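# Shelve the floor cartons in the far aisle section

## Task

Pick up every carton lying on the aisle floor and put each one on a shelf of the final shelving section at the far end of the aisle (shelves on either side count). Each carton must sit directly on a shelf board, not on top of another carton, must be level rather than tilted, and must not overhang the shelf edge. The robot must not fall over or be left leaning; either outcome means failure.

## Robot and tools

ROBOT. TidyBot++: a base 0.54 m long, 0.50 m wide and 0.38 m high on four powered casters that can drive forward, sideways and turn. On top is one seven-joint arm with a two-finger gripper. The shoulder sits 0.12 m ahead of the base centre, 0.68 m above the floor. Arm segments: upper arm 0.42 m, forearm 0.31 m, wrist to hand point 0.31 m. Cameras: base_camera, fixed at the front of the base, and wrist_camera, looking where the hand points. At the start the arm is folded, hand pointing down, reaching at most 0.08 m past the base front, elbow up to 1.15 m high.

FRAMES. Base frame: origin on the floor below the base centre, x forward, y left, z up, in metres. hand_pose and hand_target are reported in it, at the midpoint of the closed finger pads; the hand's own z axis runs along the fingers and the fingers open along its y axis. The odometry frame is the base frame as it stood at scene start. base_odometry (x, y in m, heading in rad from -3.142 to 3.142, left positive) only counts wheel rotation, so slip looks like travel, and it drifts by centimetres and degrees over many moves. base_tilt is in degrees, forward and right positive.

move. One action per call, built from these keys:
- base: an object of offsets relative to where the base is now, measured along the base's axes at the moment the command starts. translate_m: metres, forward positive, -2 to 2. strafe_m: metres, left positive, -2 to 2. rotate_rad: radians, counter-clockwise seen from above positive, -6.3 to 6.3. A base move times out after 14 s.
- joints: an object of absolute targets by name. joint_1_rad to joint_7_rad in radians; joint_2_rad limited to plus or minus 2.249, joint_4_rad to 2.579, joint_6_rad to 2.099; the rest unlimited but they take the short way round, so turn further in steps below half a turn. joint_1_rad positive turns the arm clockwise from above, the opposite sense to heading. gripper_pos is a stroke fraction, 0 fully open to 1 fully closed.
- target: one list of seven numbers [x, y, z, qw, qx, qy, qz], an absolute hand pose in the base frame (metres, unit quaternion), written like hand_pose. Alongside it, joints may contain only gripper_pos.
- speeds: caps for this action only. translate_m and strafe_m 0.05 to 0.5 m/s (when combining them, give the speed under one key), rotate_rad 0.1 to 1.57 rad/s, gripper_pos 0.234 to 0.993 per s.
- min_time_s: 0.1 to 8 s, shortest duration for the arm motions.
- cameras: list drawn from base_camera, wrist_camera, all; [] means none; by default images come only with an action-free call.
- blocking: true (default) returns once all motion has settled; false returns after about 0.5 s while the robot keeps moving, and a later move overrides only the parts it names.
No action runs longer than 15 s. An action-free move just reports state and images.

OTHER TOOLS. wait(seconds 0 to 10, cameras) lets time pass, ending early once everything rests. stop(cameras) brakes all running motions. zoom_image(camera, region [x0, y0, x1, y1] in pixels from the top-left, at most 504 by 504) enlarges part of that camera's latest image. read_manual returns only licence texts. finished_scene(scene) ends the current scene; make it the last call of a reply, and only once every carton rests correctly without help.

RESULTS. base_status, joint_status and hand_status report moving, done, off_target (resting away from the goal, maybe still pushing), stopped, contact_stop or time_out (stops, after which the target is dropped), not_followed with joint command not followed or pose unreachable, torque_fault, or limit_stop_at_motor_heat. Other lines: joint_positions, hand_pose, hand_target, motor_effort in percent with the peak of the last action in brackets, Motor temperatures, on_its_own, earlier move, ARM HIT, MOTOR HOT, OVER-TEMPERATURE FAULT. Once a call is refused or an unplanned stop shows, the remaining move, wait and finished_scene calls of that reply are skipped. A blocked base may still say done though it stopped short.

HAND TARGETS. The solver prefers poses near the folded one, so the elbow may swing; poses pointing forward low and close to the base often miss or drive the arm into the base, which nothing prevents. After done the hand is usually within 3 cm; correct by adding (wanted minus hand_pose) to your last target. To keep the hand still, resend hand_target, not hand_pose. A hand pointing down reaches at most about 0.94 m high, close to the base. Held cartons make the arm sag; never command a joint to its own reading while loaded.

GRIPPER. Pad gap is roughly 85 x (1 - gripper_pos) mm. A spring makes the fingers touch earlier than the reading suggests. off_target on the gripper means it stopped on an object and now squeezes about 100 N at slowest speed, up to 140 N at default. Cartons are empty and crush, so close slowly and aim only about 0.01 beyond first contact. done at 1 means an empty grip. Closing pushes the fingertips about 13 mm outward; closed tips extend 19 mm past the hand point.

AVOID. Tipping: the arm snagging anything about 0.6 m or higher while the base moves, reaching far out from folded over nearby furniture, or swinging an extended arm sideways; back off to right a lean. Torque faults (104.5 N m for joints 1 to 4, 51.3 N m for 5 to 7) freeze the arm 10 s. Motors heat when loaded or stretched; at 75 °C the arm sags during a fault. Don't drop cartons, release them while moving, slam, crush, press hard on shelves, or run fingers into the floor.

Each tool is called after "Call:" as name(argument=value, ...) on one line, values as JSON.

## Session

Call:
move()

Scene clock: 0.00 s.
Motor temperatures (°C): [30 29 26 26 36 35 38]
base_odometry: x=+0.000 y=+0.000 heading=+0.000
base_tilt: forward=-0.2 right=+0.1
base_status: not commanded
joint_positions: joint_1_rad=+0.006 joint_2_rad=-0.372 joint_3_rad=+3.187 joint_4_rad=-2.545 joint_5_rad=+0.049 joint_6_rad=-0.920 joint_7_rad=+1.590 gripper_pos=+0.002
joint_status: not commanded
motor_effort: joint_1_rad=+0 joint_2_rad=-1 joint_3_rad=+1 joint_4_rad=+13 joint_5_rad=+2 joint_6_rad=+1 joint_7_rad=+0
hand_pose: x=+0.2404 y=-0.0152 z=+0.5851 quat_wxyz=(+0.013, +1.000, +0.000, +0.024) (m; base frame)
hand_target: x=+0.2412 y=-0.0152 z=+0.5856 quat_wxyz=(+0.013, +1.000, +0.000, +0.025) (m; base frame)
hand_status: not commanded
pictures: base_camera, wrist_camera
Images, in order (width x height): base_camera 644x364, wrist_camera 644x476.

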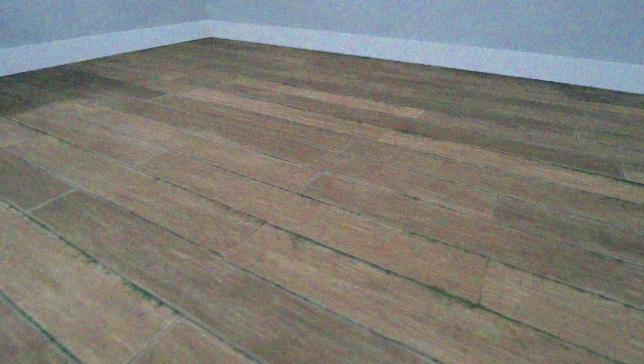

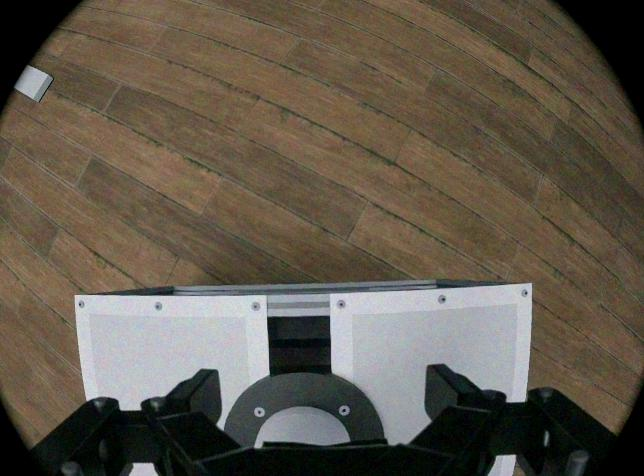

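Call:
move(base={"rotate_rad": 0.8}, cameras=["all"])

Call:
move(base={"rotate_rad": 0.8}, cameras=["all"])

Call:
move(base={"rotate_rad": 0.8}, cameras=["all"])

Call:
move(base={"rotate_rad": 0.8}, cameras=["all"])

Call:
move(base={"rotate_rad": 0.8}, cameras=["all"])

Call:
move(base={"rotate_rad": 0.8}, cameras=["all"])

Call:
move(base={"rotate_rad": 0.8}, cameras=["all"])

Scene clock: 12.67 s.
move: done
base_odometry: x=+0.000 y=+0.000 heading=+0.800
base_tilt: forward=-0.2 right=+0.1
base_status: done
joint_positions: joint_1_rad=+0.006 joint_2_rad=-0.372 joint_3_rad=+3.187 joint_4_rad=-2.545 joint_5_rad=+0.049 joint_6_rad=-0.920 joint_7_rad=+1.590 gripper_pos=+0.002
joint_status: not commanded
motor_effort: joint_1_rad=+0(1) joint_2_rad=-1(2) joint_3_rad=+1(2) joint_4_rad=+14(14) joint_5_rad=+2(2) joint_6_rad=+1(2) joint_7_rad=-1(1)
hand_pose: x=+0.2404 y=-0.0152 z=+0.5851 quat_wxyz=(+0.013, +1.000, +0.000, +0.024)
hand_target: x=+0.2412 y=-0.0152 z=+0.5856 quat_wxyz=(+0.013, +1.000, +0.000, +0.025)
hand_status: not commanded
pictures: base_camera, wrist_camera
Images, in order (width x height): base_camera 644x364, wrist_camera 644x476.

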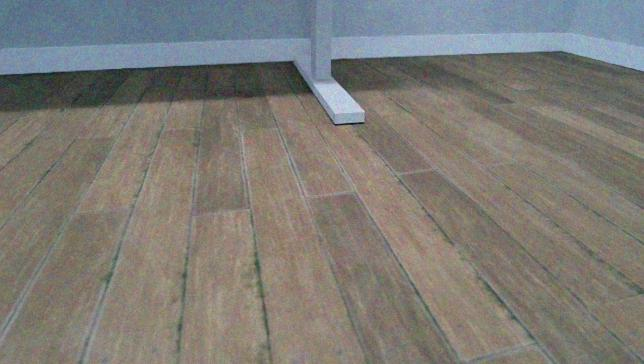

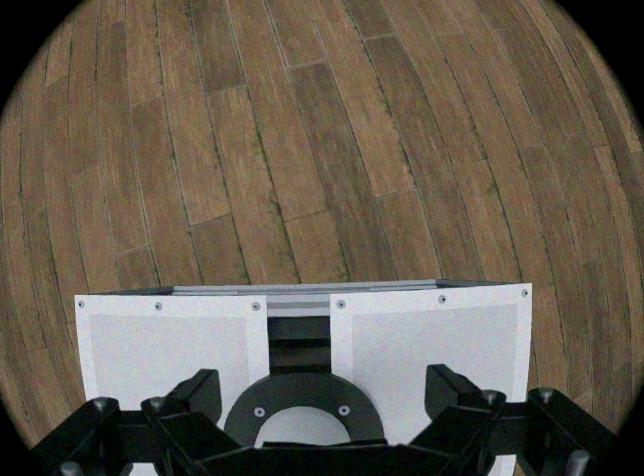

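Scene clock: 14.47 s.
move: done
base_odometry: x=+0.000 y=+0.000 heading=+1.600
base_tilt: forward=-0.2 right=+0.1
base_status: done
joint_positions: joint_1_rad=+0.006 joint_2_rad=-0.372 joint_3_rad=+3.187 joint_4_rad=-2.545 joint_5_rad=+0.049 joint_6_rad=-0.920 joint_7_rad=+1.590 gripper_pos=+0.002
joint_status: not commanded
motor_effort: joint_1_rad=+0(1) joint_2_rad=-1(2) joint_3_rad=+1(2) joint_4_rad=+14(14) joint_5_rad=+2(2) joint_6_rad=+1(2) joint_7_rad=+0(1)
hand_pose: x=+0.2404 y=-0.0152 z=+0.5851 quat_wxyz=(+0.013, +1.000, +0.000, +0.024)
hand_target: x=+0.2412 y=-0.0152 z=+0.5856 quat_wxyz=(+0.013, +1.000, +0.000, +0.025)
hand_status: not commanded
pictures: base_camera, wrist_camera
Images, in order (width x height): base_camera 644x364, wrist_camera 644x476.

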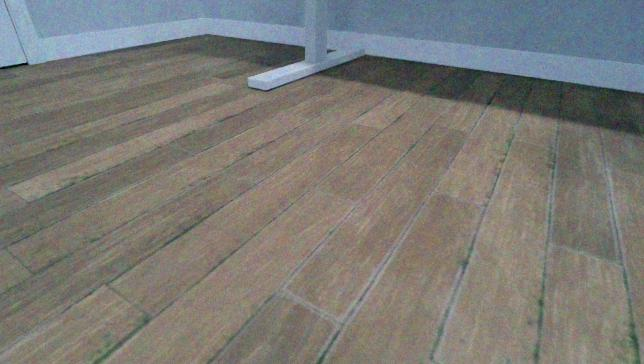

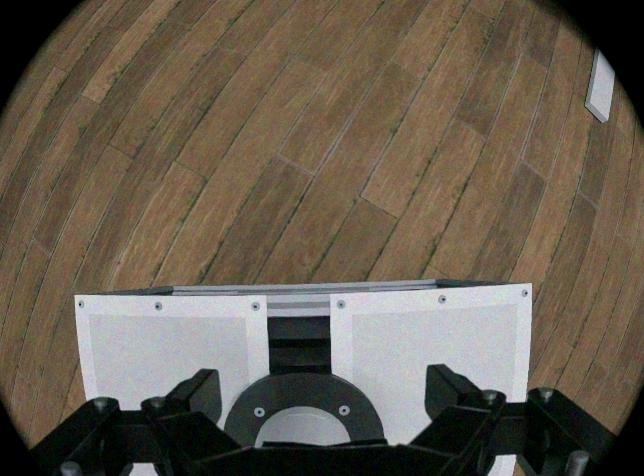

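Scene clock: 16.27 s.
move: done
base_odometry: x=+0.000 y=+0.000 heading=+2.399
base_tilt: forward=-0.2 right=+0.1
base_status: done
joint_positions: joint_1_rad=+0.006 joint_2_rad=-0.372 joint_3_rad=+3.187 joint_4_rad=-2.545 joint_5_rad=+0.049 joint_6_rad=-0.920 joint_7_rad=+1.590 gripper_pos=+0.002
joint_status: not commanded
motor_effort: joint_1_rad=+0(1) joint_2_rad=+0(2) joint_3_rad=+2(2) joint_4_rad=+14(14) joint_5_rad=+1(2) joint_6_rad=+1(2) joint_7_rad=+0(1)
hand_pose: x=+0.2404 y=-0.0152 z=+0.5851 quat_wxyz=(+0.013, +1.000, +0.000, +0.024)
hand_target: x=+0.2412 y=-0.0152 z=+0.5856 quat_wxyz=(+0.013, +1.000, +0.000, +0.025)
hand_status: not commanded
pictures: base_camera, wrist_camera
Images, in order (width x height): base_camera 644x364, wrist_camera 644x476.

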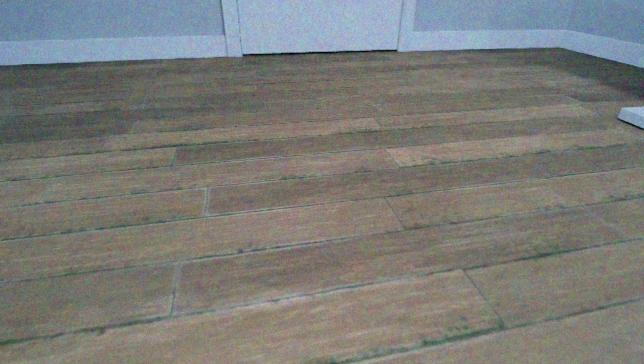

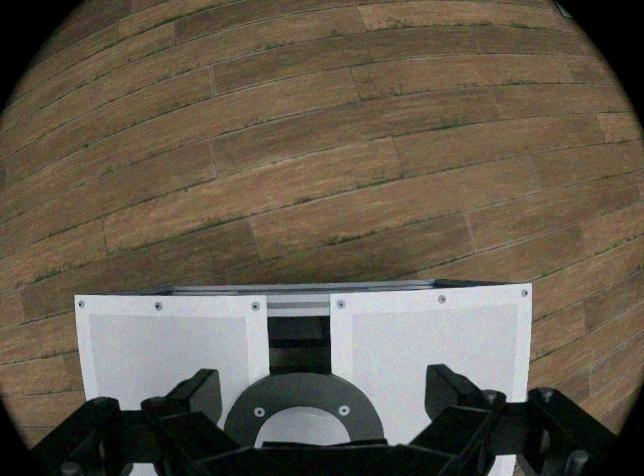

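Scene clock: 18.03 s.
move: done
base_odometry: x=+0.000 y=+0.000 heading=-3.084
base_tilt: forward=-0.2 right=+0.1
base_status: done
joint_positions: joint_1_rad=+0.006 joint_2_rad=-0.372 joint_3_rad=+3.187 joint_4_rad=-2.545 joint_5_rad=+0.049 joint_6_rad=-0.920 joint_7_rad=+1.590 gripper_pos=+0.002
joint_status: not commanded
motor_effort: joint_1_rad=+0(1) joint_2_rad=-1(2) joint_3_rad=+1(2) joint_4_rad=+14(14) joint_5_rad=+1(2) joint_6_rad=+1(2) joint_7_rad=+0(1)
hand_pose: x=+0.2404 y=-0.0152 z=+0.5851 quat_wxyz=(+0.013, +1.000, +0.000, +0.024)
hand_target: x=+0.2412 y=-0.0152 z=+0.5856 quat_wxyz=(+0.013, +1.000, +0.000, +0.025)
hand_status: not commanded
pictures: base_camera, wrist_camera
Images, in order (width x height): base_camera 644x364, wrist_camera 644x476.

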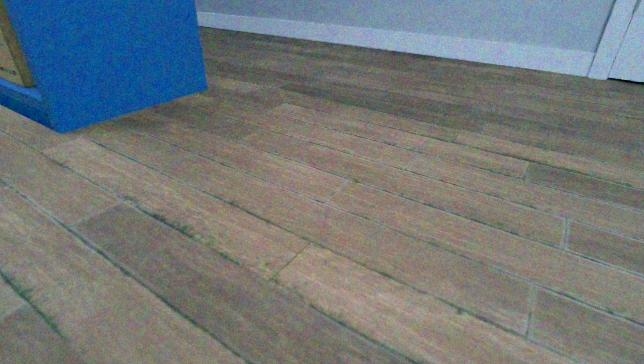

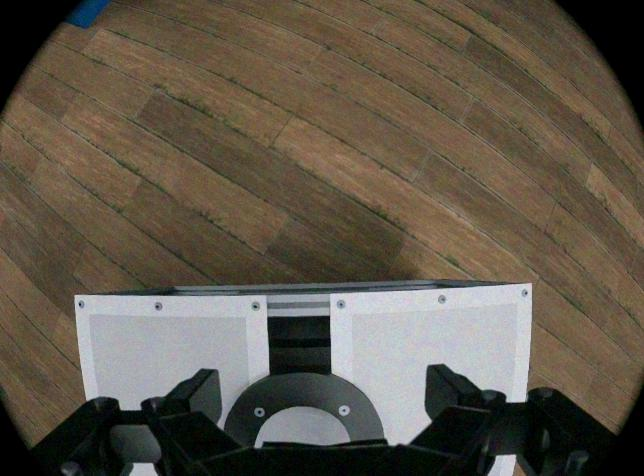

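Scene clock: 19.83 s.
move: done
base_odometry: x=+0.000 y=+0.000 heading=-2.284
base_tilt: forward=-0.2 right=+0.1
base_status: done
joint_positions: joint_1_rad=+0.006 joint_2_rad=-0.372 joint_3_rad=+3.187 joint_4_rad=-2.545 joint_5_rad=+0.049 joint_6_rad=-0.920 joint_7_rad=+1.590 gripper_pos=+0.002
joint_status: not commanded
motor_effort: joint_1_rad=+0(1) joint_2_rad=-1(2) joint_3_rad=+2(2) joint_4_rad=+14(14) joint_5_rad=+1(2) joint_6_rad=+1(2) joint_7_rad=+0(1)
hand_pose: x=+0.2404 y=-0.0152 z=+0.5851 quat_wxyz=(+0.013, +1.000, +0.000, +0.024)
hand_target: x=+0.2412 y=-0.0152 z=+0.5856 quat_wxyz=(+0.013, +1.000, +0.000, +0.025)
hand_status: not commanded
pictures: base_camera, wrist_camera
Images, in order (width x height): base_camera 644x364, wrist_camera 644x476.

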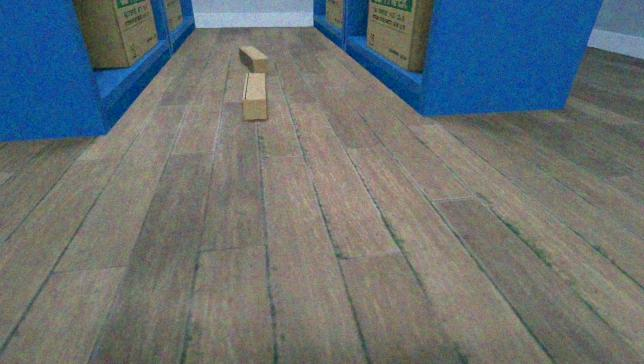

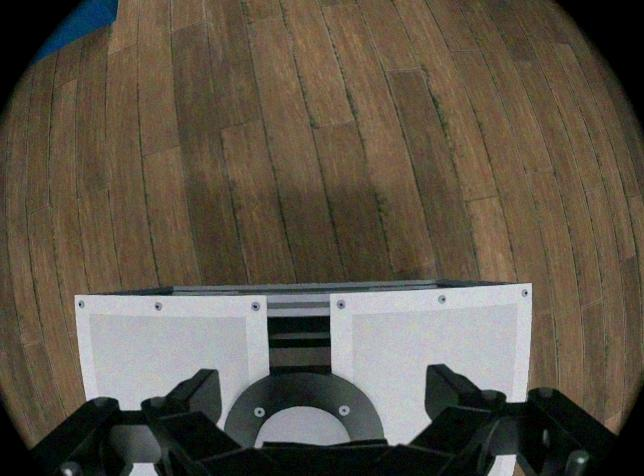

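Scene clock: 21.63 s.
move: done
base_odometry: x=+0.000 y=+0.000 heading=-1.485
base_tilt: forward=-0.2 right=+0.1
base_status: done
joint_positions: joint_1_rad=+0.006 joint_2_rad=-0.372 joint_3_rad=+3.187 joint_4_rad=-2.545 joint_5_rad=+0.049 joint_6_rad=-0.920 joint_7_rad=+1.590 gripper_pos=+0.002
joint_status: not commanded
motor_effort: joint_1_rad=-1(1) joint_2_rad=-1(2) joint_3_rad=+1(2) joint_4_rad=+14(14) joint_5_rad=+1(2) joint_6_rad=+1(2) joint_7_rad=+0(1)
hand_pose: x=+0.2404 y=-0.0152 z=+0.5851 quat_wxyz=(+0.013, +1.000, +0.000, +0.024)
hand_target: x=+0.2412 y=-0.0152 z=+0.5856 quat_wxyz=(+0.013, +1.000, +0.000, +0.025)
hand_status: not commanded
pictures: base_camera, wrist_camera
Images, in order (width x height): base_camera 644x364, wrist_camera 644x476.

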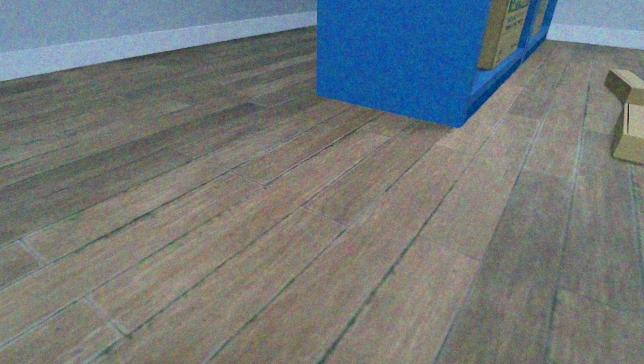

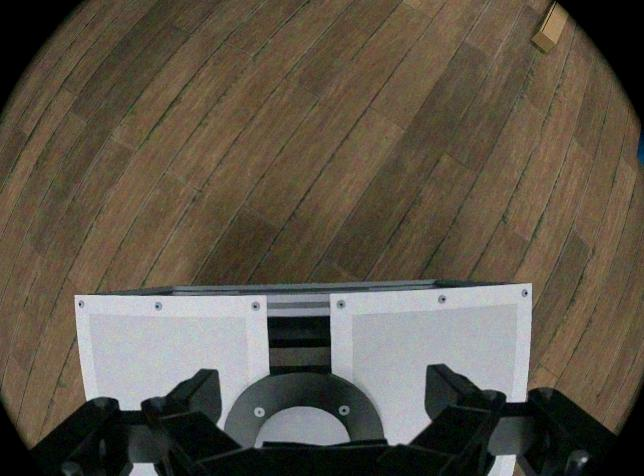

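Scene clock: 23.43 s.
move: done
base_odometry: x=+0.000 y=+0.000 heading=-0.685
base_tilt: forward=-0.2 right=+0.1
base_status: done
joint_positions: joint_1_rad=+0.006 joint_2_rad=-0.372 joint_3_rad=+3.187 joint_4_rad=-2.545 joint_5_rad=+0.049 joint_6_rad=-0.920 joint_7_rad=+1.590 gripper_pos=+0.002
joint_status: not commanded
motor_effort: joint_1_rad=+0(1) joint_2_rad=-1(2) joint_3_rad=+1(2) joint_4_rad=+14(14) joint_5_rad=+1(2) joint_6_rad=+1(2) joint_7_rad=+0(1)
hand_pose: x=+0.2404 y=-0.0152 z=+0.5851 quat_wxyz=(+0.013, +1.000, +0.000, +0.024)
hand_target: x=+0.2412 y=-0.0152 z=+0.5856 quat_wxyz=(+0.013, +1.000, +0.000, +0.025)
hand_status: not commanded
pictures: base_camera, wrist_camera
Images, in order (width x height): base_camera 644x364, wrist_camera 644x476.

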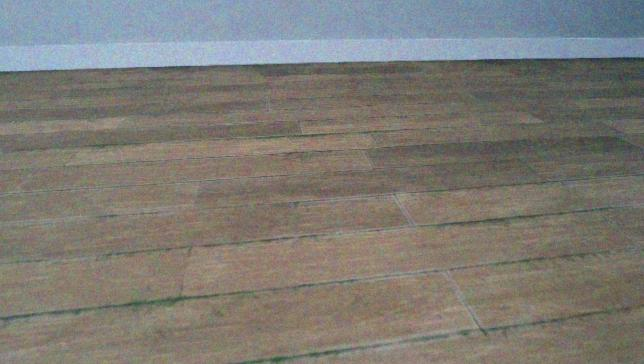

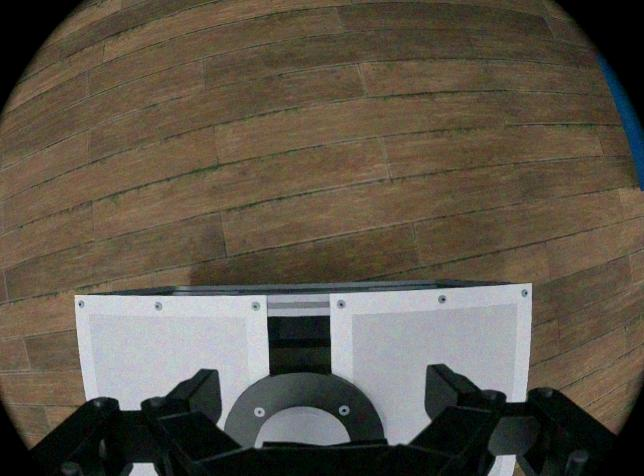

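Call:
move(base={"rotate_rad": -1.6}, cameras=["all"])

Call:
zoom_image(camera="base_camera", region=[70, 0, 470, 140])

Scene clock: 29.27 s.
move: done
base_odometry: x=+0.000 y=+0.000 heading=-2.285
base_tilt: forward=-0.2 right=+0.1
base_status: done
joint_positions: joint_1_rad=+0.006 joint_2_rad=-0.372 joint_3_rad=+3.187 joint_4_rad=-2.545 joint_5_rad=+0.049 joint_6_rad=-0.920 joint_7_rad=+1.590 gripper_pos=+0.002
joint_status: not commanded
motor_effort: joint_1_rad=+0(1) joint_2_rad=-1(2) joint_3_rad=+1(2) joint_4_rad=+14(14) joint_5_rad=+1(2) joint_6_rad=+1(2) joint_7_rad=+0(1)
hand_pose: x=+0.2404 y=-0.0152 z=+0.5851 quat_wxyz=(+0.013, +1.000, +0.000, +0.024)
hand_target: x=+0.2412 y=-0.0152 z=+0.5856 quat_wxyz=(+0.013, +1.000, +0.000, +0.025)
hand_status: not commanded
pictures: base_camera, wrist_camera
Images, in order (width x height): base_camera 644x364, wrist_camera 644x476.

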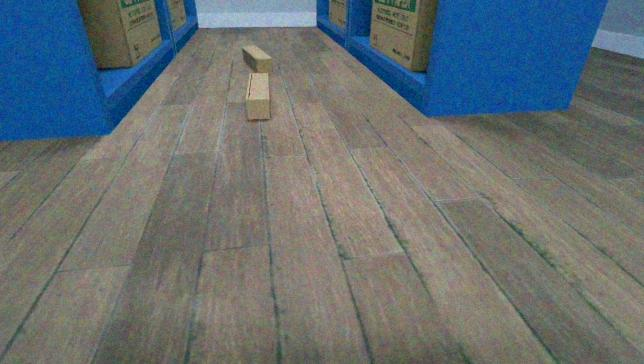

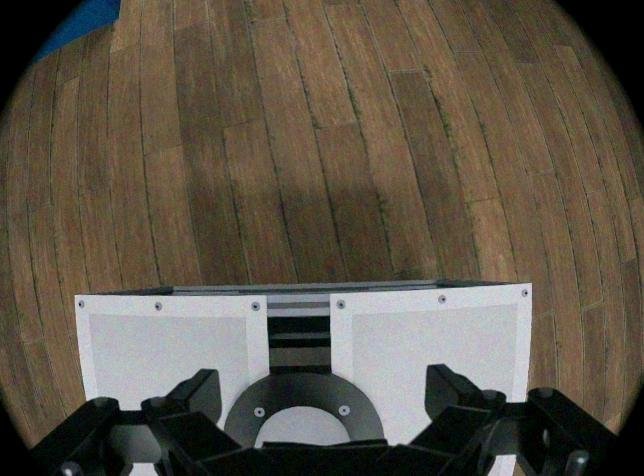

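Scaled by 1.260.

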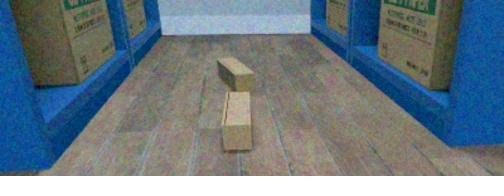

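Call:
move(base={"rotate_rad": 0.17}, joints={"joint_6_rad": 0.4}, cameras=["all"])

Scene clock: 58.63 s.
move: done
base_odometry: x=+0.000 y=+0.000 heading=-2.115
base_tilt: forward=-0.2 right=+0.1
base_status: done
joint_positions: joint_1_rad=+0.006 joint_2_rad=-0.372 joint_3_rad=+3.187 joint_4_rad=-2.545 joint_5_rad=+0.049 joint_6_rad=+0.343 joint_7_rad=+1.590 gripper_pos=+0.002
joint_status: all done
motor_effort: joint_1_rad=+0(1) joint_2_rad=-5(6) joint_3_rad=+2(2) joint_4_rad=+18(18) joint_5_rad=+1(2) joint_6_rad=+10(10) joint_7_rad=+0(1)
hand_pose: x=+0.5262 y=-0.0155 z=+0.8158 quat_wxyz=(+0.022, +0.793, +0.007, +0.609)
hand_target: x=+0.5308 y=-0.0152 z=+0.8344 quat_wxyz=(+0.022, +0.774, +0.007, +0.632)
hand_status: not commanded
pictures: base_camera, wrist_camera
Images, in order (width x height): base_camera 644x364, wrist_camera 644x476.

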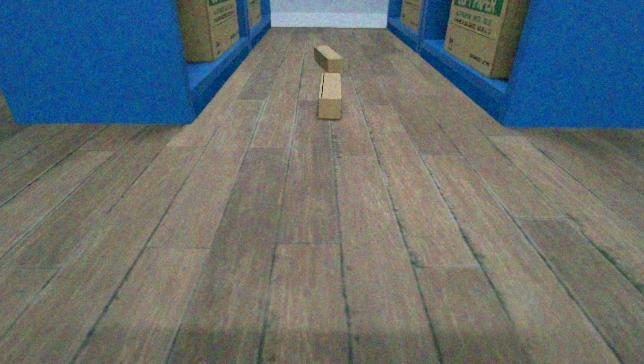

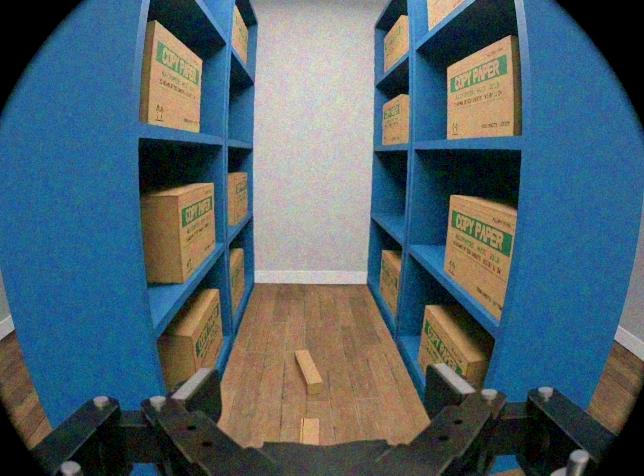

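Call:
zoom_image(camera="wrist_camera", region=[130, 0, 380, 210])

Call:
zoom_image(camera="wrist_camera", region=[290, 0, 540, 210])

Call:
zoom_image(camera="wrist_camera", region=[130, 190, 520, 476])

Scaled by 2.016.

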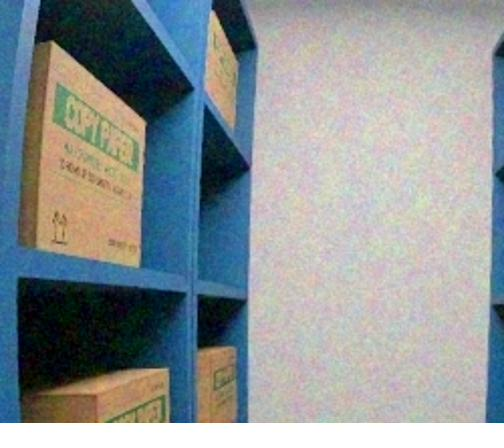

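Scaled by 2.016.

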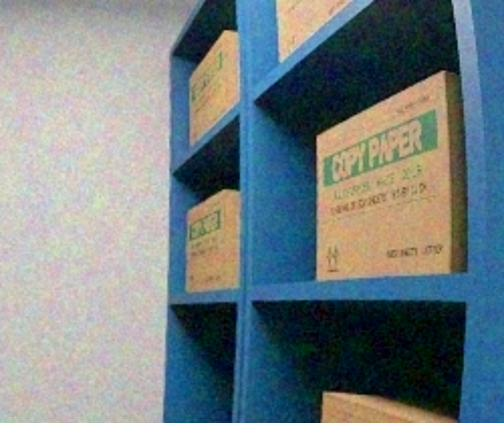

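Scaled by 1.292.

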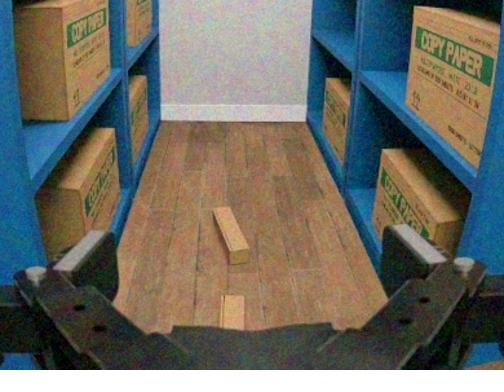

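Call:
zoom_image(camera="base_camera", region=[260, 20, 400, 130])

Scaled by 3.600.

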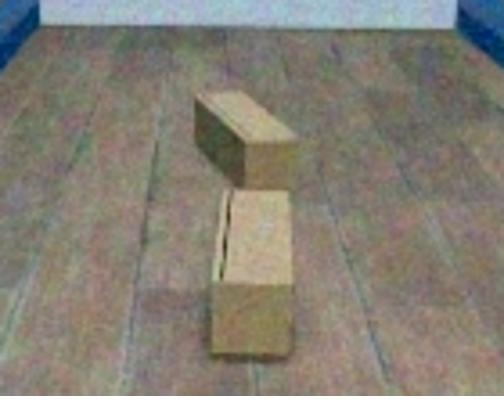

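Call:
move(base={"translate_m": 0.59, "strafe_m": -0.026}, target=[0.60, 0.0, 0.30, 0.0, 0.9659, 0.0, 0.2588], min_time_s=3, cameras=["all"])

Scene clock: 193.30 s.
move: done
base_odometry: x=-0.328 y=-0.491 heading=-2.115
base_tilt: forward=-0.1 right=+0.1
base_status: done
joint_positions: joint_1_rad=+0.006 joint_2_rad=+1.047 joint_3_rad=+3.173 joint_4_rad=-2.223 joint_5_rad=+0.049 joint_6_rad=+0.616 joint_7_rad=+1.590 gripper_pos=+0.002
joint_status: not commanded
motor_effort: joint_1_rad=+0(1) joint_2_rad=-30(31) joint_3_rad=+1(2) joint_4_rad=+2(19) joint_5_rad=+1(2) joint_6_rad=+5(10) joint_7_rad=+0(1)
hand_pose: x=+0.5887 y=-0.0103 z=+0.3051 quat_wxyz=(+0.009, +0.970, +0.025, +0.241)
hand_target: x=+0.6000 y=+0.0000 z=+0.3000 quat_wxyz=(+0.000, +0.966, +0.000, +0.259)
hand_status: done (0.016 m and 3.7 deg from the pose sent, 0.521 m and 45.1 deg at the start)
pictures: base_camera, wrist_camera
Images, in order (width x height): base_camera 644x364, wrist_camera 644x476.

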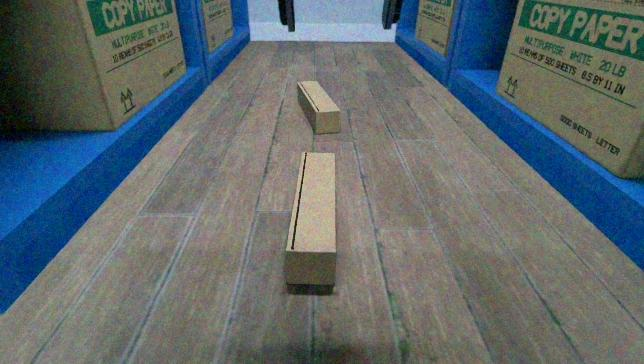

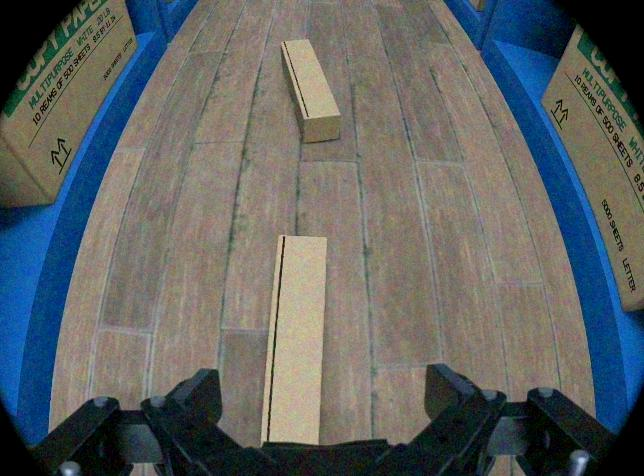

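Call:
move(target=[0.661, 0.022, 0.13, 0.0, 0.9659, -0.016, 0.2588], min_time_s=2, cameras=["wrist_camera"])

Scene clock: 208.53 s.
move: done
base_odometry: x=-0.328 y=-0.491 heading=-2.115
base_tilt: forward=-0.2 right=+0.1
base_status: not commanded
joint_positions: joint_1_rad=-0.054 joint_2_rad=+1.467 joint_3_rad=+3.173 joint_4_rad=-1.763 joint_5_rad=-0.012 joint_6_rad=+0.616 joint_7_rad=+1.532 gripper_pos=+0.002
joint_status: not commanded
motor_effort: joint_1_rad=+0(1) joint_2_rad=-34(36) joint_3_rad=+1(2) joint_4_rad=+3(3) joint_5_rad=+1(2) joint_6_rad=+5(6) joint_7_rad=+0(1)
hand_pose: x=+0.6672 y=+0.0106 z=+0.1436 quat_wxyz=(+0.005, +0.965, +0.004, +0.262)
hand_target: x=+0.6610 y=+0.0220 z=+0.1301 quat_wxyz=(+0.000, +0.966, -0.016, +0.259)
hand_status: done (0.019 m and 2.4 deg from the pose sent, 0.192 m and 5.2 deg at the start)
Images, in order (width x height): wrist_camera 644x476.

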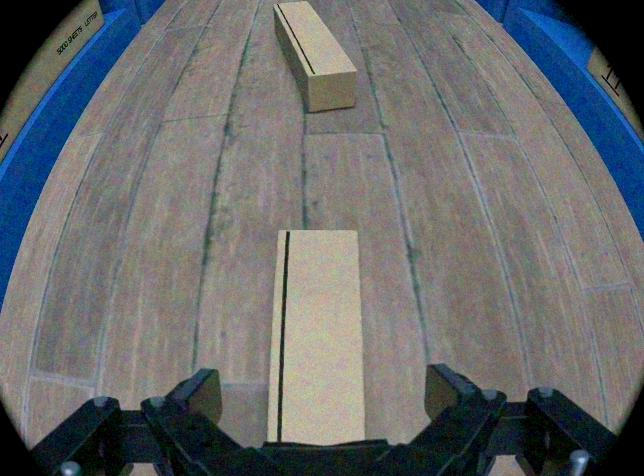

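Call:
move(target=[0.652, 0.025, 0.05, 0.0, 0.9659, -0.016, 0.2588], min_time_s=2, cameras=["wrist_camera", "base_camera"])

Scene clock: 216.03 s.
move: done
base_odometry: x=-0.328 y=-0.491 heading=-2.115
base_tilt: forward=-0.2 right=+0.1
base_status: not commanded
joint_positions: joint_1_rad=-0.054 joint_2_rad=+1.653 joint_3_rad=+3.173 joint_4_rad=-1.591 joint_5_rad=-0.021 joint_6_rad=+0.616 joint_7_rad=+1.532 gripper_pos=+0.002
joint_status: not commanded
motor_effort: joint_1_rad=+0(1) joint_2_rad=-34(35) joint_3_rad=+1(2) joint_4_rad=+2(3) joint_5_rad=+1(2) joint_6_rad=+5(6) joint_7_rad=+0(1)
hand_pose: x=+0.6590 y=+0.0091 z=+0.0632 quat_wxyz=(+0.006, +0.967, +0.003, +0.254)
hand_target: x=+0.6520 y=+0.0250 z=+0.0500 quat_wxyz=(+0.000, +0.966, -0.016, +0.259)
hand_status: done (0.022 m and 2.3 deg from the pose sent, 0.096 m and 2.4 deg at the start)
pictures: base_camera, wrist_camera
Images, in order (width x height): base_camera 644x364, wrist_camera 644x476.

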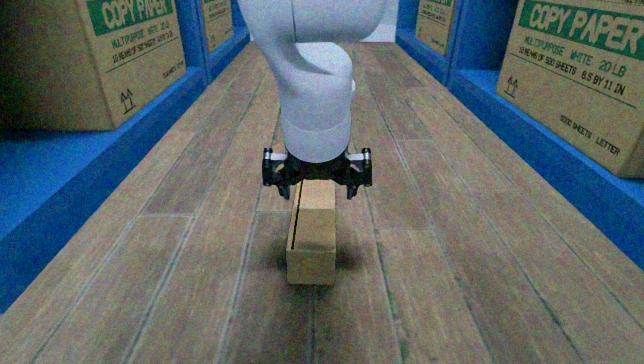

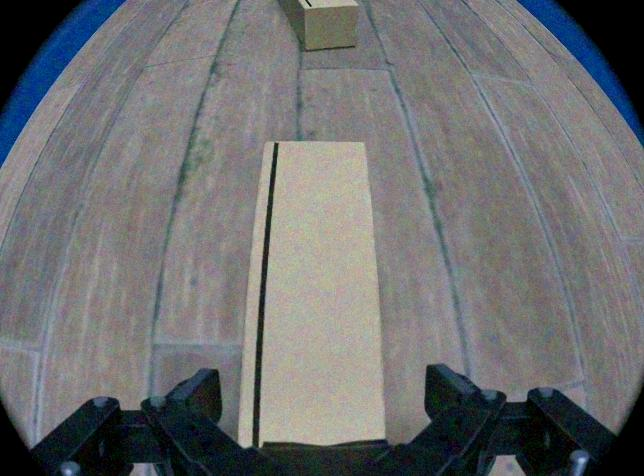

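Call:
move(target=[0.647, 0.029, 0.028, 0.0, 0.9659, -0.016, 0.2588], min_time_s=1.5, cameras=["wrist_camera", "base_camera"])

Call:
zoom_image(camera="base_camera", region=[240, 120, 400, 300])

Scene clock: 226.93 s.
move: done
base_odometry: x=-0.328 y=-0.491 heading=-2.115
base_tilt: forward=-0.2 right=+0.1
base_status: not commanded
joint_positions: joint_1_rad=-0.065 joint_2_rad=+1.704 joint_3_rad=+3.173 joint_4_rad=-1.544 joint_5_rad=-0.030 joint_6_rad=+0.616 joint_7_rad=+1.532 gripper_pos=+0.002
joint_status: not commanded
motor_effort: joint_1_rad=+1(1) joint_2_rad=-34(34) joint_3_rad=+1(2) joint_4_rad=+2(3) joint_5_rad=+1(2) joint_6_rad=+5(6) joint_7_rad=+0(1)
hand_pose: x=+0.6552 y=+0.0133 z=+0.0419 quat_wxyz=(+0.007, +0.967, +0.004, +0.253)
hand_target: x=+0.6470 y=+0.0290 z=+0.0280 quat_wxyz=(+0.000, +0.966, -0.016, +0.259)
hand_status: done (0.023 m and 2.5 deg from the pose sent, 0.042 m and 2.3 deg at the start)
pictures: base_camera, wrist_camera
Images, in order (width x height): base_camera 644x364, wrist_camera 644x476.

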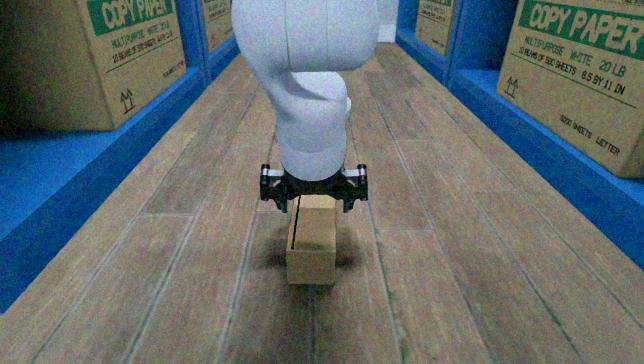

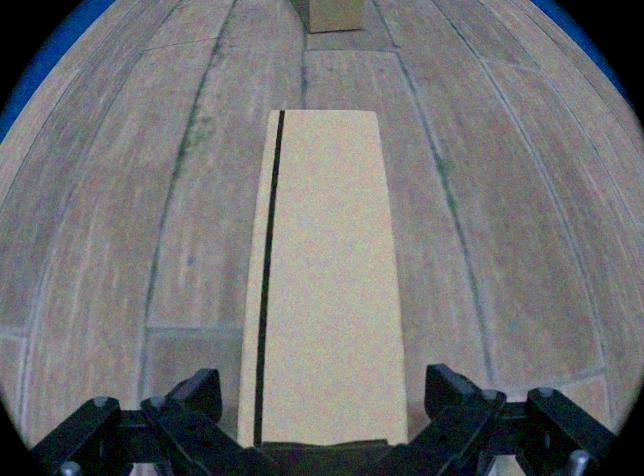

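Scaled by 2.800.

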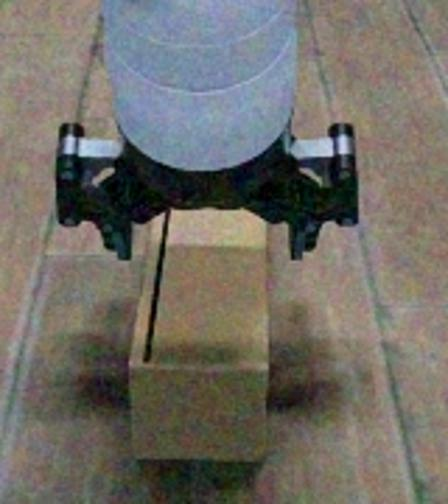

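Call:
move(target=[0.643, 0.029, 0.016, 0.0, 0.9659, -0.016, 0.2588], min_time_s=1.5, cameras=["wrist_camera", "base_camera"])

Call:
zoom_image(camera="base_camera", region=[240, 120, 400, 300])

Scene clock: 235.37 s.
move: done
base_odometry: x=-0.328 y=-0.491 heading=-2.115
base_tilt: forward=-0.1 right=+0.1
base_status: not commanded
joint_positions: joint_1_rad=-0.066 joint_2_rad=+1.733 joint_3_rad=+3.173 joint_4_rad=-1.520 joint_5_rad=-0.031 joint_6_rad=+0.616 joint_7_rad=+1.532 gripper_pos=+0.002
joint_status: not commanded
motor_effort: joint_1_rad=+0(1) joint_2_rad=-33(34) joint_3_rad=+1(2) joint_4_rad=+2(3) joint_5_rad=+1(2) joint_6_rad=+5(6) joint_7_rad=+0(1)
hand_pose: x=+0.6504 y=+0.0135 z=+0.0292 quat_wxyz=(+0.007, +0.968, +0.005, +0.251)
hand_target: x=+0.6430 y=+0.0290 z=+0.0160 quat_wxyz=(+0.000, +0.966, -0.016, +0.259)
hand_status: done (0.022 m and 2.7 deg from the pose sent, 0.033 m and 2.5 deg at the start)
pictures: base_camera, wrist_camera
Images, in order (width x height): base_camera 644x364, wrist_camera 644x476.

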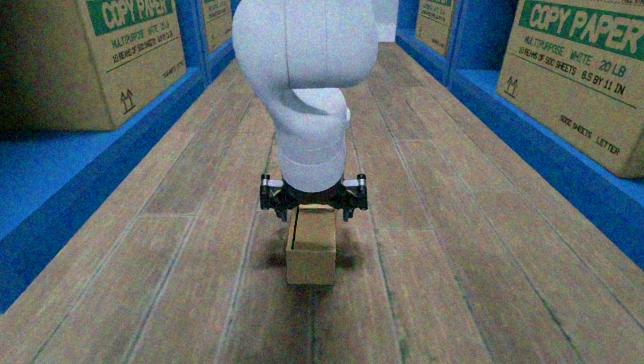

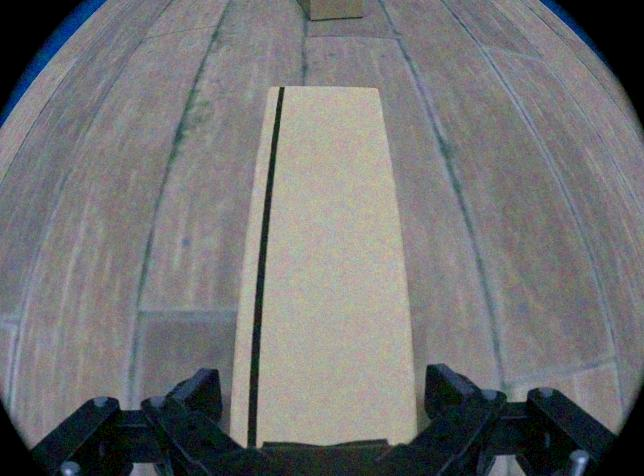

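Scaled by 2.800.

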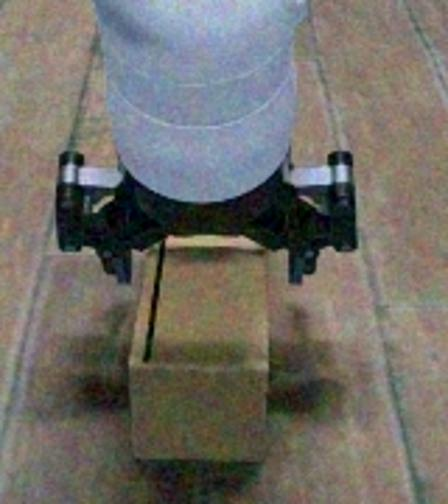

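Call:
move(joints={"gripper_pos": 0.28}, speeds={"gripper_pos": 0.234}, cameras=["wrist_camera"])

Scene clock: 246.37 s.
move: done
base_odometry: x=-0.328 y=-0.491 heading=-2.115
base_tilt: forward=-0.2 right=+0.1
base_status: not commanded
joint_positions: joint_1_rad=-0.067 joint_2_rad=+1.733 joint_3_rad=+3.173 joint_4_rad=-1.520 joint_5_rad=-0.031 joint_6_rad=+0.616 joint_7_rad=+1.532 gripper_pos=+0.280
joint_status: all done
motor_effort: joint_1_rad=+0(1) joint_2_rad=-33(34) joint_3_rad=+1(2) joint_4_rad=+2(3) joint_5_rad=+1(2) joint_6_rad=+4(6) joint_7_rad=+0(1)
hand_pose: x=+0.6504 y=+0.0138 z=+0.0292 quat_wxyz=(+0.007, +0.968, +0.005, +0.251)
hand_target: x=+0.6430 y=+0.0290 z=+0.0160 quat_wxyz=(+0.000, +0.966, -0.016, +0.259)
hand_status: not commanded
Images, in order (width x height): wrist_camera 644x476.

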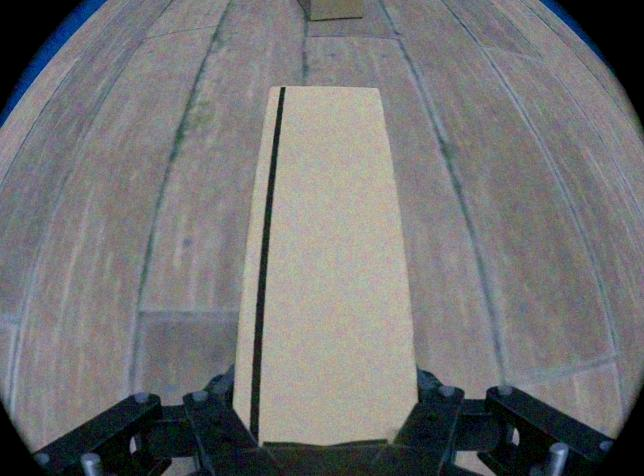

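Call:
move(joints={"gripper_pos": 0.325}, speeds={"gripper_pos": 0.234})

Call:
move(joints={"gripper_pos": 0.335}, speeds={"gripper_pos": 0.234}, cameras=["wrist_camera"])

Scene clock: 251.70 s.
move: done
base_odometry: x=-0.328 y=-0.491 heading=-2.115
base_tilt: forward=-0.2 right=+0.1
base_status: not commanded
joint_positions: joint_1_rad=-0.067 joint_2_rad=+1.733 joint_3_rad=+3.173 joint_4_rad=-1.520 joint_5_rad=-0.033 joint_6_rad=+0.616 joint_7_rad=+1.532 gripper_pos=+0.322
joint_status: all done
motor_effort: joint_1_rad=+0(1) joint_2_rad=-32(34) joint_3_rad=+0(1) joint_4_rad=+2(3) joint_5_rad=+1(2) joint_6_rad=+4(5) joint_7_rad=+0(1)
hand_pose: x=+0.6505 y=+0.0136 z=+0.0292 quat_wxyz=(+0.007, +0.968, +0.004, +0.251)
hand_target: x=+0.6430 y=+0.0290 z=+0.0160 quat_wxyz=(+0.000, +0.966, -0.016, +0.259)
hand_status: not commanded
pictures: none

Scene clock: 252.60 s.
move: done
base_odometry: x=-0.328 y=-0.491 heading=-2.115
base_tilt: forward=-0.2 right=+0.0
base_status: not commanded
joint_positions: joint_1_rad=-0.067 joint_2_rad=+1.733 joint_3_rad=+3.173 joint_4_rad=-1.519 joint_5_rad=-0.033 joint_6_rad=+0.617 joint_7_rad=+1.532 gripper_pos=+0.333
joint_status: all done
motor_effort: joint_1_rad=+0(1) joint_2_rad=-30(32) joint_3_rad=+1(2) joint_4_rad=+3(4) joint_5_rad=+1(2) joint_6_rad=+3(4) joint_7_rad=+0(1)
hand_pose: x=+0.6505 y=+0.0135 z=+0.0292 quat_wxyz=(+0.007, +0.968, +0.004, +0.251)
hand_target: x=+0.6430 y=+0.0290 z=+0.0160 quat_wxyz=(+0.000, +0.966, -0.016, +0.259)
hand_status: not commanded
Images, in order (width x height): wrist_camera 644x476.

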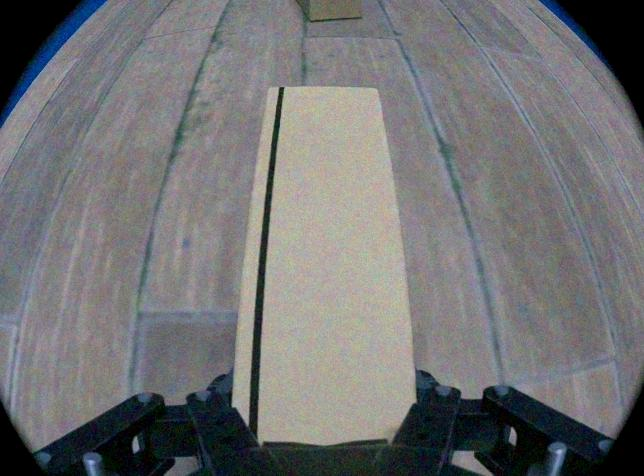

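Call:
move(joints={"gripper_pos": 0.342}, speeds={"gripper_pos": 0.234})

Call:
move(target=[0.643, 0.029, 0.05, 0.0, 0.9659, -0.016, 0.2588], min_time_s=2, cameras=["wrist_camera", "base_camera"])

Scene clock: 260.90 s.
move: done
base_odometry: x=-0.328 y=-0.491 heading=-2.115
base_tilt: forward=-0.2 right=+0.1
base_status: not commanded
joint_positions: joint_1_rad=-0.067 joint_2_rad=+1.733 joint_3_rad=+3.173 joint_4_rad=-1.519 joint_5_rad=-0.033 joint_6_rad=+0.617 joint_7_rad=+1.532 gripper_pos=+0.340
joint_status: all done
motor_effort: joint_1_rad=+0(1) joint_2_rad=-29(30) joint_3_rad=+1(2) joint_4_rad=+3(4) joint_5_rad=+1(2) joint_6_rad=+3(4) joint_7_rad=-1(1)
hand_pose: x=+0.6507 y=+0.0135 z=+0.0293 quat_wxyz=(+0.007, +0.968, +0.004, +0.251)
hand_target: x=+0.6430 y=+0.0290 z=+0.0160 quat_wxyz=(+0.000, +0.966, -0.016, +0.259)
hand_status: not commanded
pictures: none

Scene clock: 263.20 s.
move: done
base_odometry: x=-0.328 y=-0.491 heading=-2.115
base_tilt: forward=-0.2 right=+0.1
base_status: not commanded
joint_positions: joint_1_rad=-0.067 joint_2_rad=+1.728 joint_3_rad=+3.173 joint_4_rad=-1.575 joint_5_rad=-0.033 joint_6_rad=+0.644 joint_7_rad=+1.532 gripper_pos=+0.340
joint_status: not commanded
motor_effort: joint_1_rad=+0(1) joint_2_rad=-30(32) joint_3_rad=+1(2) joint_4_rad=+0(4) joint_5_rad=+1(2) joint_6_rad=+2(5) joint_7_rad=+0(1)
hand_pose: x=+0.6286 y=+0.0116 z=+0.0300 quat_wxyz=(+0.008, +0.971, +0.004, +0.240)
hand_target: x=+0.6430 y=+0.0290 z=+0.0500 quat_wxyz=(+0.000, +0.966, -0.016, +0.259)
hand_status: done (0.030 m and 3.4 deg from the pose sent, 0.027 m and 2.6 deg at the start)
pictures: base_camera, wrist_camera
Images, in order (width x height): base_camera 644x364, wrist_camera 644x476.

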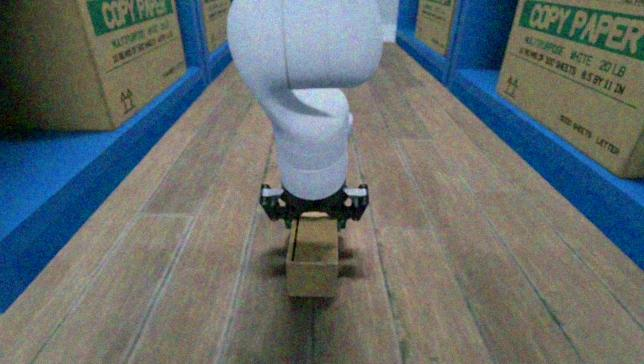

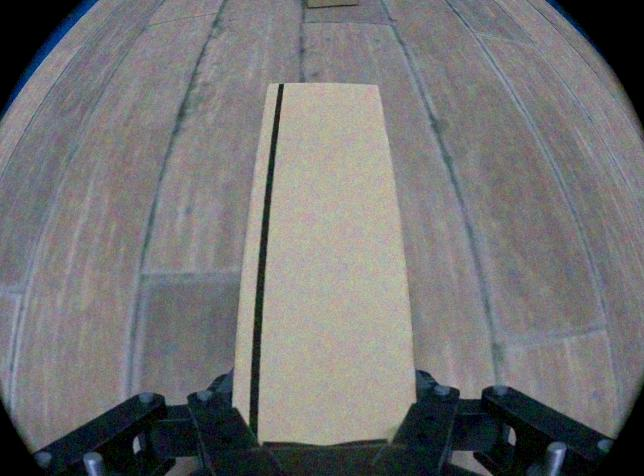

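Call:
move(target=[0.643, 0.029, 0.12, 0.0, 0.9659, -0.016, 0.2588], min_time_s=2, cameras=["wrist_camera", "base_camera"])

Scene clock: 269.43 s.
move: done
base_odometry: x=-0.328 y=-0.491 heading=-2.115
base_tilt: forward=-0.2 right=+0.1
base_status: not commanded
joint_positions: joint_1_rad=-0.067 joint_2_rad=+1.585 joint_3_rad=+3.173 joint_4_rad=-1.762 joint_5_rad=-0.033 joint_6_rad=+0.645 joint_7_rad=+1.532 gripper_pos=+0.340
joint_status: not commanded
motor_effort: joint_1_rad=+0(1) joint_2_rad=-33(34) joint_3_rad=+1(2) joint_4_rad=+1(1) joint_5_rad=+1(2) joint_6_rad=+4(6) joint_7_rad=+0(1)
hand_pose: x=+0.6082 y=+0.0095 z=+0.0865 quat_wxyz=(+0.010, +0.976, +0.002, +0.219)
hand_target: x=+0.6430 y=+0.0290 z=+0.1200 quat_wxyz=(+0.000, +0.966, -0.016, +0.259)
hand_status: done (0.052 m and 5.3 deg from the pose sent, 0.093 m and 3.4 deg at the start)
pictures: base_camera, wrist_camera
Images, in order (width x height): base_camera 644x364, wrist_camera 644x476.

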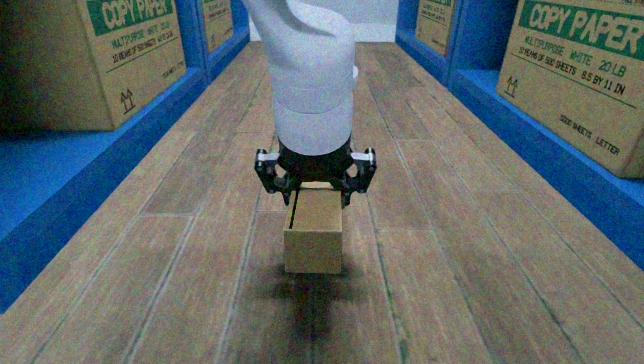

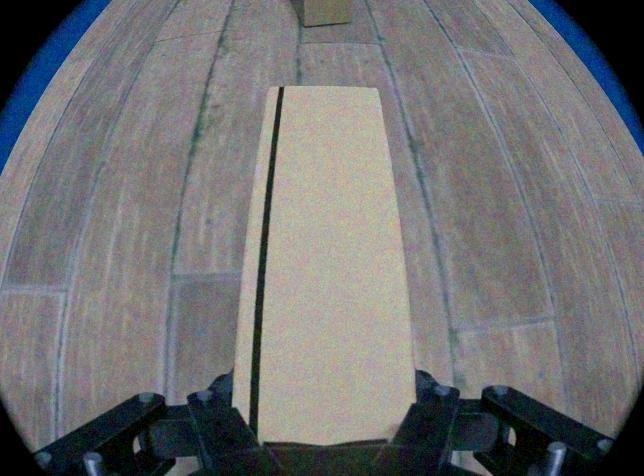

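Call:
move(base={"strafe_m": 0.23}, speeds={"strafe_m": 0.3}, cameras=["base_camera"])

Call:
move(target=[0.615, 0.029, 0.045, 0.0, 0.962, -0.016, 0.272], min_time_s=2, cameras=["base_camera"])

Scene clock: 282.47 s.
move: done
base_odometry: x=-0.131 y=-0.611 heading=-2.115
base_tilt: forward=-0.2 right=+0.1
base_status: done
joint_positions: joint_1_rad=-0.083 joint_2_rad=+1.584 joint_3_rad=+3.166 joint_4_rad=-1.763 joint_5_rad=-0.034 joint_6_rad=+0.645 joint_7_rad=+1.532 gripper_pos=+0.340
joint_status: not commanded
motor_effort: joint_1_rad=+0(4) joint_2_rad=-33(33) joint_3_rad=+1(3) joint_4_rad=+0(1) joint_5_rad=+1(2) joint_6_rad=+4(5) joint_7_rad=+0(1)
hand_pose: x=+0.6074 y=+0.0209 z=+0.0866 quat_wxyz=(+0.006, +0.976, +0.009, +0.218)
hand_target: x=+0.6430 y=+0.0290 z=+0.1200 quat_wxyz=(+0.000, +0.966, -0.016, +0.259)
hand_status: not commanded
Images, in order (width x height): base_camera 644x364.

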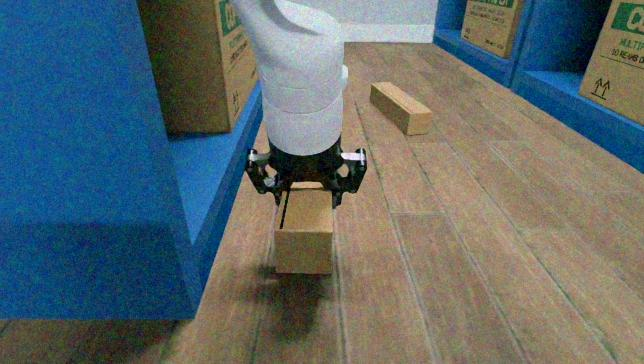

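Scene clock: 284.80 s.
move: done
base_odometry: x=-0.131 y=-0.611 heading=-2.115
base_tilt: forward=-0.2 right=+0.1
base_status: not commanded
joint_positions: joint_1_rad=-0.083 joint_2_rad=+1.699 joint_3_rad=+3.166 joint_4_rad=-1.683 joint_5_rad=-0.034 joint_6_rad=+0.754 joint_7_rad=+1.532 gripper_pos=+0.340
joint_status: not commanded
motor_effort: joint_1_rad=+0(1) joint_2_rad=-31(34) joint_3_rad=+1(2) joint_4_rad=+0(1) joint_5_rad=+1(1) joint_6_rad=+4(7) joint_7_rad=+0(1)
hand_pose: x=+0.6145 y=+0.0213 z=+0.0517 quat_wxyz=(+0.004, +0.967, +0.011, +0.255)
hand_target: x=+0.6150 y=+0.0290 z=+0.0450 quat_wxyz=(+0.000, +0.962, -0.016, +0.272)
hand_status: done (0.010 m and 3.7 deg from the pose sent, 0.043 m and 7.0 deg at the start)
Images, in order (width x height): base_camera 644x364.

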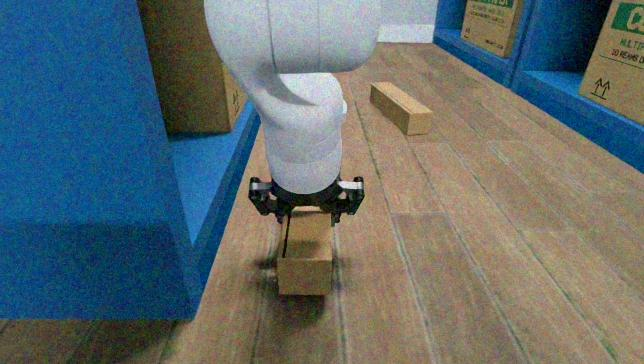

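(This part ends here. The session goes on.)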